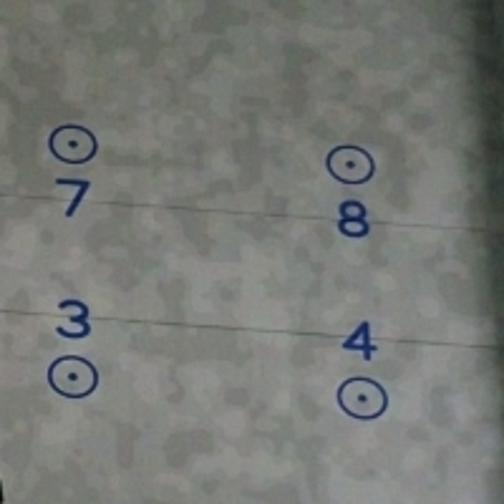

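>>> move(
  arm3={"target": [0.023, -0.503, 0.86, 0, 0, 1, 0], "speed": 0.06},
  cameras=[],
)

>>> wait(
  seconds=1.8,
  cameras=[],
)

>>> move(
  arm3={"target": [0.023, -0.503, 0.885, 0, 0, 1, 0], "speed": 0.08},
  cameras=["cam_front"],
)

>>> zoom_image(
  camera="cam_front",
  region=[300, 20, 400, 110],
)

Scene clock: 1141.13 s.
Joint torques (N m): arm1=[8.66 -29.28 -4.65 -9.18 6.31 1.88 0.7] | arm2=[0.12 -13.95 1.21 4.28 -0.24 -0.59 -0.36] | arm3=[0.72 -17.26 4.55 0.2 0.21 0.29 0.19] | arm4=[-12.51 -28.1 -9.14 -11.08 -4.13 3.46 -0.73]
Motor temperatures (°C): arm1=[35 43 32 34 40 46 44] | arm2=[31 34 31 32 41 41 39] | arm3=[36 40 29 31 38 47 40] | arm4=[36 40 35 33 36 49 41]
Flange force (N): arm1=[-5.1 -21.9 -7.9] | arm2=[-2.0 0.0 -2.6] | arm3=[-1.6 -1.0 -2.6] | arm4=[-1.6 -22.5 -6.4]
move: arm3 done
Joint velocities: within noise
arm1, arm4: as last shown
arm1.index_mcp_current_ma: 0
arm1.index_abd_current_ma: 8
arm1.index_pip_current_ma: 13
arm1.index_dip_current_ma: 4
arm1.middle_mcp_current_ma: 8
arm1.middle_abd_current_ma: 1
arm1.middle_pip_current_ma: -2
arm1.middle_dip_current_ma: 4
arm1.ring_abd_current_ma: 9
arm1.ring_pip_current_ma: 14
arm1.ring_dip_current_ma: 11
arm1.thumb_cmc_current_ma: -3
arm1.thumb_axl_current_ma: -2
arm1.thumb_mcp_current_ma: -8
arm2.joint_positions: joint1_rad=+0.498 joint2_rad=+1.428 joint3_rad=+0.302 joint4_rad=+2.460 joint5_rad=+0.281 joint6_rad=-0.959 joint7_rad=-0.596 hand_index_mcp=+0.914 hand_index_abd=+0.000 hand_index_pip=+0.944 hand_index_dip=+0.694 hand_middle_mcp=+0.914 hand_middle_abd=+0.001 hand_middle_pip=+0.944 hand_middle_dip=+0.692 hand_ring_mcp=+0.914 hand_ring_abd=+0.002 hand_ring_pip=+0.945 hand_ring_dip=+0.692 hand_thumb_cmc=-0.803 hand_thumb_axl=+0.677 hand_thumb_mcp=+0.222 hand_thumb_ipl=+0.168 hand_current_limit=+0.400 hand_speed=-0.600
arm2.joint_status: not commanded
arm2.hand_state: goal,goal,goal,goal,goal,goal,goal,goal,goal,goal,goal,goal,goal,goal,goal,goal
arm2.index_mcp_current_ma: -6
arm2.index_abd_current_ma: -4
arm2.index_pip_current_ma: -15
arm2.index_dip_current_ma: -11
arm2.middle_mcp_current_ma: 14
arm2.middle_abd_current_ma: 0
arm2.middle_pip_current_ma: -26
arm2.middle_dip_current_ma: -12
arm2.ring_mcp_current_ma: 0
arm2.ring_abd_current_ma: 12
arm2.ring_pip_current_ma: -13
arm2.ring_dip_current_ma: -12
arm2.thumb_cmc_current_ma: -7
arm2.thumb_axl_current_ma: 7
arm2.thumb_mcp_current_ma: -10
arm2.thumb_ipl_current_ma: -5
arm2.hand_goal_index_mcp: 0.914
arm2.hand_goal_index_abd: 0.000
arm2.hand_goal_index_pip: 0.950
arm2.hand_goal_index_dip: 0.696
arm2.hand_goal_middle_mcp: 0.914
arm2.hand_goal_middle_abd: 0.000
arm2.hand_goal_middle_pip: 0.950
arm2.hand_goal_middle_dip: 0.696
arm2.hand_goal_ring_mcp: 0.914
arm2.hand_goal_ring_abd: 0.000
arm2.hand_goal_ring_pip: 0.950
arm2.hand_goal_ring_dip: 0.696
arm2.hand_goal_thumb_cmc: -0.800
arm2.hand_goal_thumb_axl: 0.678
arm2.hand_goal_thumb_mcp: 0.226
arm2.hand_goal_thumb_ipl: 0.168
arm2.hand: x=+0.4320 y=+0.1150 z=+0.9300 quat_wxyz=(+0.105, +0.995, +0.000, +0.000)
arm2.hand_target: x=+0.4320 y=+0.1150 z=+0.9300 quat_wxyz=(+0.105, +0.995, +0.000, +0.000)
arm2.hand_status: not commanded
arm3.joint_positions: joint1_rad=-2.947 joint2_rad=+1.356 joint3_rad=+0.333 joint4_rad=+1.667 joint5_rad=+1.939 joint6_rad=-0.363 joint7_rad=+2.314 hand_index_mcp=+0.151 hand_index_abd=+0.003 hand_index_pip=-0.477 hand_index_dip=+0.009 hand_middle_mcp=+0.746 hand_middle_abd=+0.005 hand_middle_pip=+0.578 hand_middle_dip=+0.696 hand_ring_mcp=+0.153 hand_ring_abd=+0.006 hand_ring_pip=-0.470 hand_ring_dip=+0.009 hand_thumb_cmc=-0.798 hand_thumb_axl=+0.677 hand_thumb_mcp=+0.212 hand_thumb_ipl=+0.168 hand_current_limit=+0.400 hand_speed=-0.600
arm3.joint_status: not commanded
arm3.hand_state: blocked,goal,blocked,goal,goal,goal,goal,goal,blocked,goal,blocked,goal,goal,goal,goal,goal
arm3.index_mcp_current_ma: 1
arm3.index_abd_current_ma: 8
arm3.index_pip_current_ma: 10
arm3.index_dip_current_ma: -8
arm3.middle_mcp_current_ma: 8
arm3.middle_abd_current_ma: 10
arm3.middle_pip_current_ma: 11
arm3.middle_dip_current_ma: -10
arm3.ring_mcp_current_ma: 2
arm3.ring_abd_current_ma: 9
arm3.ring_pip_current_ma: 0
arm3.ring_dip_current_ma: -4
arm3.thumb_cmc_current_ma: -4
arm3.thumb_axl_current_ma: 0
arm3.thumb_mcp_current_ma: -7
arm3.thumb_ipl_current_ma: -3
arm3.hand_goal_index_mcp: 0.100
arm3.hand_goal_index_abd: 0.000
arm3.hand_goal_index_pip: -0.500
arm3.hand_goal_index_dip: 0.000
arm3.hand_goal_middle_mcp: 0.754
arm3.hand_goal_middle_abd: 0.000
arm3.hand_goal_middle_pip: 0.576
arm3.hand_goal_middle_dip: 0.696
arm3.hand_goal_ring_mcp: 0.100
arm3.hand_goal_ring_abd: 0.000
arm3.hand_goal_ring_pip: -0.500
arm3.hand_goal_ring_dip: 0.000
arm3.hand_goal_thumb_cmc: -0.800
arm3.hand_goal_thumb_axl: 0.678
arm3.hand_goal_thumb_mcp: 0.226
arm3.hand_goal_thumb_ipl: 0.168
arm3.hand: x=+0.0230 y=-0.5030 z=+0.8600 quat_wxyz=(+0.000, +0.000, -1.000, +0.000)
arm3.hand_target: x=+0.0230 y=-0.5030 z=+0.8600 quat_wxyz=(+0.000, +0.000, -1.000, +0.000)
arm3.hand_status: done (0.000 m and 0.0 deg from the pose sent, 0.025 m and 0.0 deg at the start)
arm4.index_mcp_current_ma: 78
arm4.index_abd_current_ma: 13
arm4.index_pip_current_ma: 27
arm4.index_dip_current_ma: 29
arm4.middle_mcp_current_ma: 80
arm4.middle_abd_current_ma: -6
arm4.middle_pip_current_ma: -14
arm4.middle_dip_current_ma: 1
arm4.ring_mcp_current_ma: 94
arm4.ring_abd_current_ma: -18
arm4.ring_pip_current_ma: 0
arm4.ring_dip_current_ma: 16
arm4.thumb_cmc_current_ma: -1
arm4.thumb_axl_current_ma: 7
arm4.thumb_mcp_current_ma: 18
arm4.thumb_ipl_current_ma: 0

Scene clock: 1142.93 s.
Joint torques (N m): arm1=[8.32 -30.64 -5.82 -8.74 5.74 2.22 0.32] | arm2=[0.16 -14.04 1.3 4.33 -0.3 -0.66 -0.31] | arm3=[0.73 -17.34 4.61 0.31 0.21 0.29 0.21] | arm4=[-12.45 -31.3 -8.75 -11.56 -4.02 4.01 -0.66]
Motor temperatures (°C): arm1=[35 43 32 34 40 46 44] | arm2=[31 34 31 32 41 41 39] | arm3=[36 40 29 31 38 47 40] | arm4=[36 40 35 33 36 49 41]
Flange force (N): arm1=[-5.3 -21.0 -2.9] | arm2=[-1.8 0.3 -2.2] | arm3=[-1.2 -1.1 -2.2] | arm4=[-0.9 -23.4 0.1]
Joint velocities: within noise
arm1.joint_positions: joint1_rad=-1.349 joint2_rad=+1.690 joint3_rad=-1.234 joint4_rad=+1.415 joint5_rad=+1.896 joint6_rad=+1.195 joint7_rad=+4.264 hand_index_mcp=+1.000 hand_index_abd=-0.007 hand_index_pip=+0.562 hand_index_dip=-0.909 hand_middle_mcp=+1.000 hand_middle_abd=+0.007 hand_middle_pip=+0.561 hand_middle_dip=-0.907 hand_ring_mcp=+0.991 hand_ring_abd=+0.014 hand_ring_pip=+0.574 hand_ring_dip=-0.904 hand_thumb_cmc=-0.795 hand_thumb_axl=+0.677 hand_thumb_mcp=+0.212 hand_thumb_ipl=+0.168 hand_current_limit=+0.400 hand_speed=-0.600
arm1.joint_status: not commanded
arm1.hand_state: blocked,goal,goal,goal,blocked,goal,goal,goal,blocked,goal,goal,goal,goal,goal,goal,goal
arm1.index_mcp_current_ma: -4
arm1.index_abd_current_ma: 11
arm1.index_pip_current_ma: 12
arm1.index_dip_current_ma: 2
arm1.middle_mcp_current_ma: 15
arm1.middle_abd_current_ma: 0
arm1.middle_pip_current_ma: -1
arm1.middle_dip_current_ma: 4
arm1.ring_mcp_current_ma: 11
arm1.ring_abd_current_ma: 9
arm1.ring_pip_current_ma: 11
arm1.ring_dip_current_ma: 12
arm1.thumb_cmc_current_ma: 1
arm1.thumb_axl_current_ma: -7
arm1.thumb_mcp_current_ma: -6
arm1.thumb_ipl_current_ma: 1
arm1.hand_goal_index_mcp: 0.914
arm1.hand_goal_index_abd: 0.000
arm1.hand_goal_index_pip: 0.560
arm1.hand_goal_index_dip: -0.920
arm1.hand_goal_middle_mcp: 0.914
arm1.hand_goal_middle_abd: 0.000
arm1.hand_goal_middle_pip: 0.560
arm1.hand_goal_middle_dip: -0.920
arm1.hand_goal_ring_mcp: 0.914
arm1.hand_goal_ring_abd: 0.000
arm1.hand_goal_ring_pip: 0.560
arm1.hand_goal_ring_dip: -0.920
arm1.hand_goal_thumb_cmc: -0.800
arm1.hand_goal_thumb_axl: 0.678
arm1.hand_goal_thumb_mcp: 0.226
arm1.hand_goal_thumb_ipl: 0.168
arm1.hand: x=+0.0306 y=+0.0372 z=+0.8957 quat_wxyz=(-0.104, -0.993, +0.006, -0.058)
arm1.hand_target: x=+0.0306 y=+0.0372 z=+0.8957 quat_wxyz=(-0.104, -0.993, +0.006, -0.058)
arm1.hand_status: not commanded
arm2.joint_positions: joint1_rad=+0.498 joint2_rad=+1.428 joint3_rad=+0.302 joint4_rad=+2.460 joint5_rad=+0.281 joint6_rad=-0.959 joint7_rad=-0.596 hand_index_mcp=+0.914 hand_index_abd=+0.000 hand_index_pip=+0.944 hand_index_dip=+0.694 hand_middle_mcp=+0.914 hand_middle_abd=+0.001 hand_middle_pip=+0.944 hand_middle_dip=+0.692 hand_ring_mcp=+0.914 hand_ring_abd=+0.002 hand_ring_pip=+0.945 hand_ring_dip=+0.692 hand_thumb_cmc=-0.803 hand_thumb_axl=+0.677 hand_thumb_mcp=+0.222 hand_thumb_ipl=+0.168 hand_current_limit=+0.400 hand_speed=-0.600
arm2.joint_status: not commanded
arm2.hand_state: goal,goal,goal,goal,goal,goal,goal,goal,goal,goal,goal,goal,goal,goal,goal,goal
arm2.index_mcp_current_ma: -6
arm2.index_abd_current_ma: 3
arm2.index_pip_current_ma: -15
arm2.index_dip_current_ma: -7
arm2.middle_mcp_current_ma: 13
arm2.middle_abd_current_ma: 2
arm2.middle_pip_current_ma: -26
arm2.middle_dip_current_ma: -19
arm2.ring_mcp_current_ma: 2
arm2.ring_abd_current_ma: 8
arm2.ring_pip_current_ma: -10
arm2.ring_dip_current_ma: -9
arm2.thumb_cmc_current_ma: -6
arm2.thumb_axl_current_ma: 10
arm2.thumb_mcp_current_ma: -12
arm2.thumb_ipl_current_ma: -6
arm2.hand_goal_index_mcp: 0.914
arm2.hand_goal_index_abd: 0.000
arm2.hand_goal_index_pip: 0.950
arm2.hand_goal_index_dip: 0.696
arm2.hand_goal_middle_mcp: 0.914
arm2.hand_goal_middle_abd: 0.000
arm2.hand_goal_middle_pip: 0.950
arm2.hand_goal_middle_dip: 0.696
arm2.hand_goal_ring_mcp: 0.914
arm2.hand_goal_ring_abd: 0.000
arm2.hand_goal_ring_pip: 0.950
arm2.hand_goal_ring_dip: 0.696
arm2.hand_goal_thumb_cmc: -0.800
arm2.hand_goal_thumb_axl: 0.678
arm2.hand_goal_thumb_mcp: 0.226
arm2.hand_goal_thumb_ipl: 0.168
arm2.hand: x=+0.4320 y=+0.1150 z=+0.9300 quat_wxyz=(+0.105, +0.995, +0.000, +0.000)
arm2.hand_target: x=+0.4320 y=+0.1150 z=+0.9300 quat_wxyz=(+0.105, +0.995, +0.000, +0.000)
arm2.hand_status: not commanded
arm3.joint_positions: joint1_rad=-2.947 joint2_rad=+1.356 joint3_rad=+0.333 joint4_rad=+1.667 joint5_rad=+1.939 joint6_rad=-0.363 joint7_rad=+2.314 hand_index_mcp=+0.151 hand_index_abd=+0.003 hand_index_pip=-0.477 hand_index_dip=+0.009 hand_middle_mcp=+0.746 hand_middle_abd=+0.005 hand_middle_pip=+0.578 hand_middle_dip=+0.696 hand_ring_mcp=+0.153 hand_ring_abd=+0.006 hand_ring_pip=-0.470 hand_ring_dip=+0.009 hand_thumb_cmc=-0.798 hand_thumb_axl=+0.677 hand_thumb_mcp=+0.212 hand_thumb_ipl=+0.168 hand_current_limit=+0.400 hand_speed=-0.600
arm3.joint_status: not commanded
arm3.hand_state: blocked,goal,blocked,goal,goal,goal,goal,goal,blocked,goal,blocked,goal,goal,goal,goal,goal
arm3.index_mcp_current_ma: 10
arm3.index_abd_current_ma: 9
arm3.index_pip_current_ma: 8
arm3.index_dip_current_ma: -15
arm3.middle_mcp_current_ma: 10
arm3.middle_abd_current_ma: 0
arm3.middle_pip_current_ma: 5
arm3.middle_dip_current_ma: -6
arm3.ring_mcp_current_ma: -1
arm3.ring_abd_current_ma: 1
arm3.ring_pip_current_ma: -1
arm3.ring_dip_current_ma: 4
arm3.thumb_cmc_current_ma: -6
arm3.thumb_axl_current_ma: -1
arm3.thumb_mcp_current_ma: -9
arm3.thumb_ipl_current_ma: -10
arm3.hand_goal_index_mcp: 0.100
arm3.hand_goal_index_abd: 0.000
arm3.hand_goal_index_pip: -0.500
arm3.hand_goal_index_dip: 0.000
arm3.hand_goal_middle_mcp: 0.754
arm3.hand_goal_middle_abd: 0.000
arm3.hand_goal_middle_pip: 0.576
arm3.hand_goal_middle_dip: 0.696
arm3.hand_goal_ring_mcp: 0.100
arm3.hand_goal_ring_abd: 0.000
arm3.hand_goal_ring_pip: -0.500
arm3.hand_goal_ring_dip: 0.000
arm3.hand_goal_thumb_cmc: -0.800
arm3.hand_goal_thumb_axl: 0.678
arm3.hand_goal_thumb_mcp: 0.226
arm3.hand_goal_thumb_ipl: 0.168
arm3.hand: x=+0.0230 y=-0.5030 z=+0.8600 quat_wxyz=(+0.000, +0.000, -1.000, +0.000)
arm3.hand_target: x=+0.0230 y=-0.5030 z=+0.8600 quat_wxyz=(+0.000, +0.000, -1.000, +0.000)
arm3.hand_status: done (0.000 m and 0.0 deg from the pose sent, 0.025 m and 0.0 deg at the start)
arm4.joint_positions: joint1_rad=+1.872 joint2_rad=+1.416 joint3_rad=+0.343 joint4_rad=+1.288 joint5_rad=-1.157 joint6_rad=+0.495 joint7_rad=+2.046 hand_index_mcp=+0.979 hand_index_abd=-0.019 hand_index_pip=+0.568 hand_index_dip=-0.910 hand_middle_mcp=+0.995 hand_middle_abd=-0.002 hand_middle_pip=+0.561 hand_middle_dip=-0.913 hand_ring_mcp=+1.001 hand_ring_abd=-0.022 hand_ring_pip=+0.560 hand_ring_dip=-0.914 hand_thumb_cmc=-0.805 hand_thumb_axl=+0.677 hand_thumb_mcp=+0.219 hand_thumb_ipl=+0.168 hand_current_limit=+0.400 hand_speed=-0.600
arm4.joint_status: not commanded
arm4.hand_state: blocked,goal,goal,goal,blocked,goal,goal,goal,blocked,blocked,goal,goal,goal,goal,goal,goal
arm4.index_mcp_current_ma: 62
arm4.index_abd_current_ma: -16
arm4.index_pip_current_ma: 5
arm4.index_dip_current_ma: 0
arm4.middle_mcp_current_ma: 68
arm4.middle_abd_current_ma: 5
arm4.middle_pip_current_ma: -4
arm4.middle_dip_current_ma: -5
arm4.ring_mcp_current_ma: 91
arm4.ring_abd_current_ma: -15
arm4.ring_pip_current_ma: -5
arm4.ring_dip_current_ma: -2
arm4.thumb_cmc_current_ma: 19
arm4.thumb_axl_current_ma: -3
arm4.thumb_mcp_current_ma: -6
arm4.thumb_ipl_current_ma: -6
arm4.hand_goal_index_mcp: 0.914
arm4.hand_goal_index_abd: 0.000
arm4.hand_goal_index_pip: 0.560
arm4.hand_goal_index_dip: -0.920
arm4.hand_goal_middle_mcp: 0.914
arm4.hand_goal_middle_abd: 0.000
arm4.hand_goal_middle_pip: 0.560
arm4.hand_goal_middle_dip: -0.920
arm4.hand_goal_ring_mcp: 0.914
arm4.hand_goal_ring_abd: 0.000
arm4.hand_goal_ring_pip: 0.560
arm4.hand_goal_ring_dip: -0.920
arm4.hand_goal_thumb_cmc: -0.800
arm4.hand_goal_thumb_axl: 0.678
arm4.hand_goal_thumb_mcp: 0.226
arm4.hand_goal_thumb_ipl: 0.168
arm4.hand: x=+0.1156 y=-0.1318 z=+0.9056 quat_wxyz=(+0.058, -0.006, +0.993, +0.104)
arm4.hand_target: x=+0.1156 y=-0.1318 z=+0.9056 quat_wxyz=(+0.058, -0.006, +0.993, +0.104)
arm4.hand_status: not commanded
wait: 1.80 s; at rest by 0.77 s

Scene clock: 1143.90 s.
Joint torques (N m): arm1=[8.24 -33.82 -7.49 -9.13 6.61 1.92 0.44] | arm2=[0.05 -14.08 1.41 4.24 -0.28 -0.66 -0.33] | arm3=[0.68 -18.69 5.17 -0.05 0.18 0.24 0.19] | arm4=[-10.87 -30.5 -7.28 -11.59 -3.94 3.01 -0.62]
Motor temperatures (°C): arm1=[35 43 32 34 40 46 44] | arm2=[31 34 31 32 41 41 39] | arm3=[36 40 29 31 38 47 40] | arm4=[36 40 35 33 36 49 41]
Flange force (N): arm1=[-6.9 -22.8 1.3] | arm2=[-2.0 -0.1 -2.3] | arm3=[-1.3 -0.9 1.2] | arm4=[0.6 -21.0 -1.9]
move: arm3 done
Joint velocities: within noise
arm1, arm2, arm4: as last shown
arm1.joint_positions: joint1_rad=-1.349 joint2_rad=+1.690 joint3_rad=-1.234 joint4_rad=+1.415 joint5_rad=+1.896 joint6_rad=+1.195 joint7_rad=+4.264 hand_index_mcp=+1.000 hand_index_abd=-0.005 hand_index_pip=+0.562 hand_index_dip=-0.909 hand_middle_mcp=+1.000 hand_middle_abd=-0.001 hand_middle_pip=+0.561 hand_middle_dip=-0.907 hand_ring_mcp=+0.990 hand_ring_abd=+0.010 hand_ring_pip=+0.573 hand_ring_dip=-0.904 hand_thumb_cmc=-0.795 hand_thumb_axl=+0.677 hand_thumb_mcp=+0.212 hand_thumb_ipl=+0.168 hand_current_limit=+0.400 hand_speed=-0.600
arm1.index_mcp_current_ma: 3
arm1.index_abd_current_ma: 8
arm1.index_pip_current_ma: 16
arm1.index_dip_current_ma: -9
arm1.middle_mcp_current_ma: 3
arm1.middle_abd_current_ma: 2
arm1.middle_pip_current_ma: 3
arm1.middle_dip_current_ma: 0
arm1.ring_mcp_current_ma: 12
arm1.ring_pip_current_ma: 14
arm1.ring_dip_current_ma: 13
arm1.thumb_cmc_current_ma: -1
arm1.thumb_axl_current_ma: -1
arm1.thumb_mcp_current_ma: 7
arm1.thumb_ipl_current_ma: -6
arm2.index_abd_current_ma: -6
arm2.index_pip_current_ma: -13
arm2.index_dip_current_ma: -9
arm2.middle_abd_current_ma: -4
arm2.middle_pip_current_ma: -30
arm2.middle_dip_current_ma: -16
arm2.ring_mcp_current_ma: 9
arm2.ring_pip_current_ma: -11
arm2.ring_dip_current_ma: -15
arm2.thumb_mcp_current_ma: -13
arm2.thumb_ipl_current_ma: -2
arm3.joint_positions: joint1_rad=-2.966 joint2_rad=+1.304 joint3_rad=+0.364 joint4_rad=+1.703 joint5_rad=+1.962 joint6_rad=-0.394 joint7_rad=+2.293 hand_index_mcp=+0.151 hand_index_abd=+0.003 hand_index_pip=-0.477 hand_index_dip=+0.009 hand_middle_mcp=+0.746 hand_middle_abd=+0.005 hand_middle_pip=+0.578 hand_middle_dip=+0.697 hand_ring_mcp=+0.153 hand_ring_abd=+0.006 hand_ring_pip=-0.470 hand_ring_dip=+0.009 hand_thumb_cmc=-0.798 hand_thumb_axl=+0.677 hand_thumb_mcp=+0.212 hand_thumb_ipl=+0.168 hand_current_limit=+0.400 hand_speed=-0.600
arm3.joint_status: not commanded
arm3.hand_state: blocked,goal,blocked,goal,goal,goal,goal,goal,blocked,goal,blocked,goal,goal,goal,goal,goal
arm3.index_mcp_current_ma: 3
arm3.index_abd_current_ma: 8
arm3.index_pip_current_ma: 8
arm3.index_dip_current_ma: -12
arm3.middle_mcp_current_ma: 6
arm3.middle_abd_current_ma: -2
arm3.middle_pip_current_ma: 9
arm3.middle_dip_current_ma: -12
arm3.ring_mcp_current_ma: 2
arm3.ring_abd_current_ma: 7
arm3.ring_pip_current_ma: 1
arm3.ring_dip_current_ma: -1
arm3.thumb_cmc_current_ma: -6
arm3.thumb_axl_current_ma: 4
arm3.thumb_mcp_current_ma: -11
arm3.thumb_ipl_current_ma: -7
arm3.hand_goal_index_mcp: 0.100
arm3.hand_goal_index_abd: 0.000
arm3.hand_goal_index_pip: -0.500
arm3.hand_goal_index_dip: 0.000
arm3.hand_goal_middle_mcp: 0.754
arm3.hand_goal_middle_abd: 0.000
arm3.hand_goal_middle_pip: 0.576
arm3.hand_goal_middle_dip: 0.696
arm3.hand_goal_ring_mcp: 0.100
arm3.hand_goal_ring_abd: 0.000
arm3.hand_goal_ring_pip: -0.500
arm3.hand_goal_ring_dip: 0.000
arm3.hand_goal_thumb_cmc: -0.800
arm3.hand_goal_thumb_axl: 0.678
arm3.hand_goal_thumb_mcp: 0.226
arm3.hand_goal_thumb_ipl: 0.168
arm3.hand: x=+0.0230 y=-0.5030 z=+0.8850 quat_wxyz=(+0.000, +0.000, -1.000, +0.000)
arm3.hand_target: x=+0.0230 y=-0.5030 z=+0.8850 quat_wxyz=(+0.000, +0.000, -1.000, +0.000)
arm3.hand_status: done (0.000 m and 0.0 deg from the pose sent, 0.025 m and 0.0 deg at the start)
arm4.joint_positions: joint1_rad=+1.872 joint2_rad=+1.416 joint3_rad=+0.343 joint4_rad=+1.288 joint5_rad=-1.157 joint6_rad=+0.495 joint7_rad=+2.046 hand_index_mcp=+0.977 hand_index_abd=-0.017 hand_index_pip=+0.574 hand_index_dip=-0.905 hand_middle_mcp=+0.994 hand_middle_abd=+0.008 hand_middle_pip=+0.561 hand_middle_dip=-0.913 hand_ring_mcp=+1.001 hand_ring_abd=-0.022 hand_ring_pip=+0.560 hand_ring_dip=-0.914 hand_thumb_cmc=-0.805 hand_thumb_axl=+0.677 hand_thumb_mcp=+0.219 hand_thumb_ipl=+0.168 hand_current_limit=+0.400 hand_speed=-0.600
arm4.index_mcp_current_ma: 74
arm4.index_abd_current_ma: 6
arm4.index_pip_current_ma: 25
arm4.index_dip_current_ma: 15
arm4.middle_mcp_current_ma: 91
arm4.middle_abd_current_ma: -7
arm4.middle_pip_current_ma: -9
arm4.middle_dip_current_ma: -2
arm4.ring_mcp_current_ma: 95
arm4.ring_abd_current_ma: -10
arm4.ring_pip_current_ma: 2
arm4.ring_dip_current_ma: 1
arm4.thumb_cmc_current_ma: 21
arm4.thumb_axl_current_ma: -4
arm4.thumb_mcp_current_ma: -16
arm4.thumb_ipl_current_ma: -10

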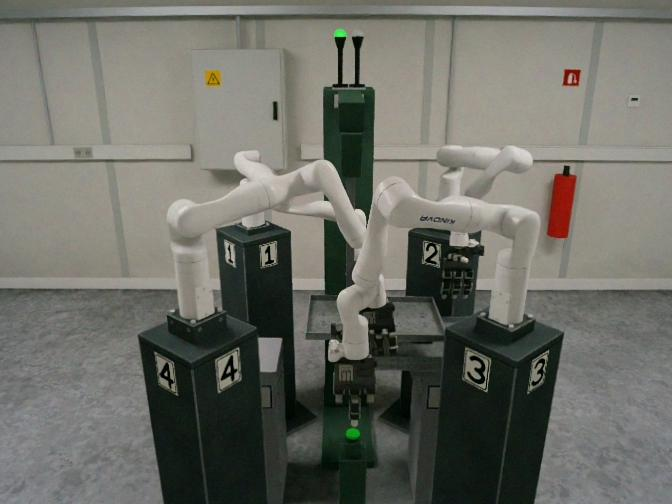

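Scaled by 5.040.

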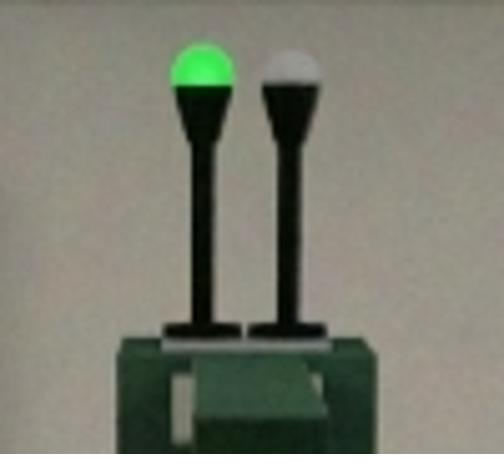

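>>> move(
  arm1={"target": [0.0295, 0.0872, 0.9014, 0.10417, 0.99132, -0.00835, 0.07947], "speed": 0.06},
  arm4={"target": [0.121, -0.0818, 0.9103, 0.00497, -0.00052, 0.99449, 0.1045], "speed": 0.06},
  cameras=["cam_tips"],
)

>>> zoom_image(
  camera="cam_tips",
  region=[150, 130, 330, 330],
)

>>> zoom_image(
  camera="cam_tips",
  region=[470, 150, 670, 350],
)

Scene clock: 1150.20 s.
Joint torques (N m): arm1=[7.39 -32.37 -8.31 -8.06 6.33 2.31 0.52] | arm2=[0.08 -14.07 1.31 4.33 -0.3 -0.64 -0.34] | arm3=[0.72 -18.59 5.2 0.01 0.15 0.21 0.23] | arm4=[-10.61 -30.96 -5.46 -11.96 -5.1 1.78 -0.54]
Motor temperatures (°C): arm1=[35 43 32 34 40 46 44] | arm2=[31 34 31 32 41 41 39] | arm3=[36 40 29 30 38 47 40] | arm4=[36 40 35 33 36 49 41]
Flange force (N): arm1=[-8.2 -21.5 1.7] | arm2=[-2.1 0.1 -2.2] | arm3=[-1.2 -1.1 1.1] | arm4=[0.4 -20.0 -2.2]
move: arm1 done; arm4 done
Joint velocities: within noise
arm1.joint_positions: joint1_rad=-1.366 joint2_rad=+1.691 joint3_rad=-1.238 joint4_rad=+1.563 joint5_rad=+1.973 joint6_rad=+1.218 joint7_rad=+4.085 hand_index_mcp=+1.000 hand_index_abd=+0.006 hand_index_pip=+0.562 hand_index_dip=-0.909 hand_middle_mcp=+1.000 hand_middle_abd=-0.001 hand_middle_pip=+0.561 hand_middle_dip=-0.907 hand_ring_mcp=+0.991 hand_ring_abd=+0.069 hand_ring_pip=+0.630 hand_ring_dip=-0.833 hand_thumb_cmc=-0.795 hand_thumb_axl=+0.677 hand_thumb_mcp=+0.212 hand_thumb_ipl=+0.168 hand_current_limit=+0.400 hand_speed=-0.600
arm1.joint_status: not commanded
arm1.hand_state: blocked,goal,goal,goal,blocked,goal,goal,goal,blocked,blocked,blocked,blocked,goal,goal,goal,goal
arm1.index_mcp_current_ma: 5
arm1.index_abd_current_ma: 5
arm1.index_pip_current_ma: 7
arm1.index_dip_current_ma: 2
arm1.middle_mcp_current_ma: 14
arm1.middle_abd_current_ma: -1
arm1.middle_pip_current_ma: 2
arm1.middle_dip_current_ma: 0
arm1.ring_mcp_current_ma: 10
arm1.ring_abd_current_ma: 9
arm1.ring_pip_current_ma: 13
arm1.ring_dip_current_ma: 10
arm1.thumb_cmc_current_ma: -3
arm1.thumb_axl_current_ma: -6
arm1.thumb_mcp_current_ma: 7
arm1.thumb_ipl_current_ma: 1
arm1.hand_goal_index_mcp: 0.914
arm1.hand_goal_index_abd: 0.000
arm1.hand_goal_index_pip: 0.560
arm1.hand_goal_index_dip: -0.920
arm1.hand_goal_middle_mcp: 0.914
arm1.hand_goal_middle_abd: 0.000
arm1.hand_goal_middle_pip: 0.560
arm1.hand_goal_middle_dip: -0.920
arm1.hand_goal_ring_mcp: 0.914
arm1.hand_goal_ring_abd: 0.000
arm1.hand_goal_ring_pip: 0.560
arm1.hand_goal_ring_dip: -0.920
arm1.hand_goal_thumb_cmc: -0.800
arm1.hand_goal_thumb_axl: 0.678
arm1.hand_goal_thumb_mcp: 0.226
arm1.hand_goal_thumb_ipl: 0.168
arm1.hand: x=+0.0295 y=+0.0872 z=+0.9014 quat_wxyz=(-0.104, -0.991, +0.008, -0.079)
arm1.hand_target: x=+0.0295 y=+0.0872 z=+0.9014 quat_wxyz=(-0.104, -0.991, +0.008, -0.079)
arm1.hand_status: done (0.000 m and 0.0 deg from the pose sent, 0.050 m and 2.5 deg at the start)
arm2, arm3: as last shown
arm2.index_mcp_current_ma: -8
arm2.index_dip_current_ma: -12
arm2.middle_mcp_current_ma: 6
arm2.middle_abd_current_ma: 0
arm2.middle_pip_current_ma: -28
arm2.middle_dip_current_ma: -14
arm2.ring_mcp_current_ma: 2
arm2.ring_abd_current_ma: 0
arm2.ring_pip_current_ma: -12
arm2.ring_dip_current_ma: -8
arm2.thumb_cmc_current_ma: -8
arm2.thumb_axl_current_ma: 12
arm2.thumb_mcp_current_ma: -5
arm2.thumb_ipl_current_ma: -8
arm3.index_mcp_current_ma: -5
arm3.index_abd_current_ma: 5
arm3.index_pip_current_ma: 9
arm3.index_dip_current_ma: -9
arm3.middle_mcp_current_ma: 9
arm3.middle_abd_current_ma: 0
arm3.middle_pip_current_ma: 2
arm3.middle_dip_current_ma: -8
arm3.ring_mcp_current_ma: 0
arm3.ring_abd_current_ma: 9
arm3.ring_pip_current_ma: 5
arm3.ring_dip_current_ma: 1
arm3.thumb_cmc_current_ma: -7
arm3.thumb_axl_current_ma: -4
arm3.thumb_mcp_current_ma: -4
arm3.thumb_ipl_current_ma: -15
arm4.joint_positions: joint1_rad=+1.798 joint2_rad=+1.488 joint3_rad=+0.474 joint4_rad=+1.055 joint5_rad=-1.042 joint6_rad=+0.752 joint7_rad=+1.739 hand_index_mcp=+0.971 hand_index_abd=-0.017 hand_index_pip=+0.564 hand_index_dip=-0.910 hand_middle_mcp=+0.989 hand_middle_abd=-0.002 hand_middle_pip=+0.561 hand_middle_dip=-0.913 hand_ring_mcp=+1.000 hand_ring_abd=-0.001 hand_ring_pip=+0.560 hand_ring_dip=-0.914 hand_thumb_cmc=-0.805 hand_thumb_axl=+0.677 hand_thumb_mcp=+0.219 hand_thumb_ipl=+0.168 hand_current_limit=+0.400 hand_speed=-0.600
arm4.joint_status: not commanded
arm4.hand_state: blocked,goal,goal,goal,blocked,goal,goal,goal,blocked,goal,goal,goal,goal,goal,goal,goal
arm4.index_mcp_current_ma: 66
arm4.index_abd_current_ma: 3
arm4.index_pip_current_ma: 4
arm4.index_dip_current_ma: -4
arm4.middle_mcp_current_ma: 70
arm4.middle_abd_current_ma: -9
arm4.middle_pip_current_ma: -12
arm4.middle_dip_current_ma: -11
arm4.ring_mcp_current_ma: 99
arm4.ring_abd_current_ma: 9
arm4.ring_pip_current_ma: -14
arm4.ring_dip_current_ma: 5
arm4.thumb_cmc_current_ma: -3
arm4.thumb_axl_current_ma: -7
arm4.thumb_mcp_current_ma: 8
arm4.thumb_ipl_current_ma: -5
arm4.hand_goal_index_mcp: 0.914
arm4.hand_goal_index_abd: 0.000
arm4.hand_goal_index_pip: 0.560
arm4.hand_goal_index_dip: -0.920
arm4.hand_goal_middle_mcp: 0.914
arm4.hand_goal_middle_abd: 0.000
arm4.hand_goal_middle_pip: 0.560
arm4.hand_goal_middle_dip: -0.920
arm4.hand_goal_ring_mcp: 0.914
arm4.hand_goal_ring_abd: 0.000
arm4.hand_goal_ring_pip: 0.560
arm4.hand_goal_ring_dip: -0.920
arm4.hand_goal_thumb_cmc: -0.800
arm4.hand_goal_thumb_axl: 0.678
arm4.hand_goal_thumb_mcp: 0.226
arm4.hand_goal_thumb_ipl: 0.168
arm4.hand: x=+0.1210 y=-0.0818 z=+0.9103 quat_wxyz=(+0.005, -0.001, +0.995, +0.104)
arm4.hand_target: x=+0.1210 y=-0.0818 z=+0.9103 quat_wxyz=(+0.005, -0.001, +0.995, +0.104)
arm4.hand_status: done (0.000 m and 0.0 deg from the pose sent, 0.050 m and 6.1 deg at the start)

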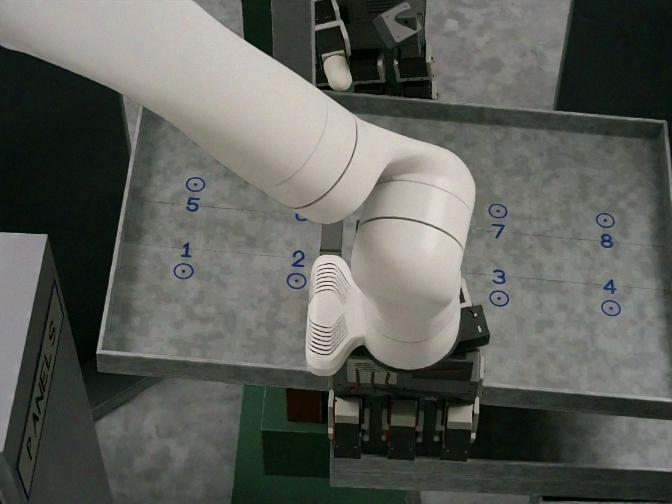

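Scaled by 2.520.

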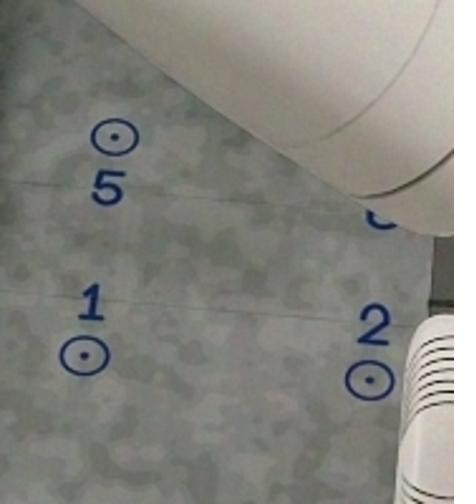

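Scaled by 2.520.

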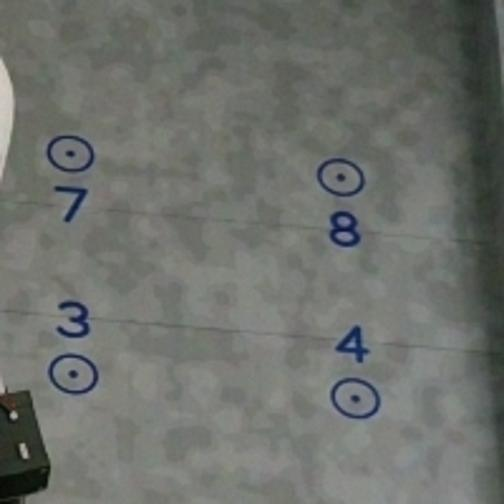

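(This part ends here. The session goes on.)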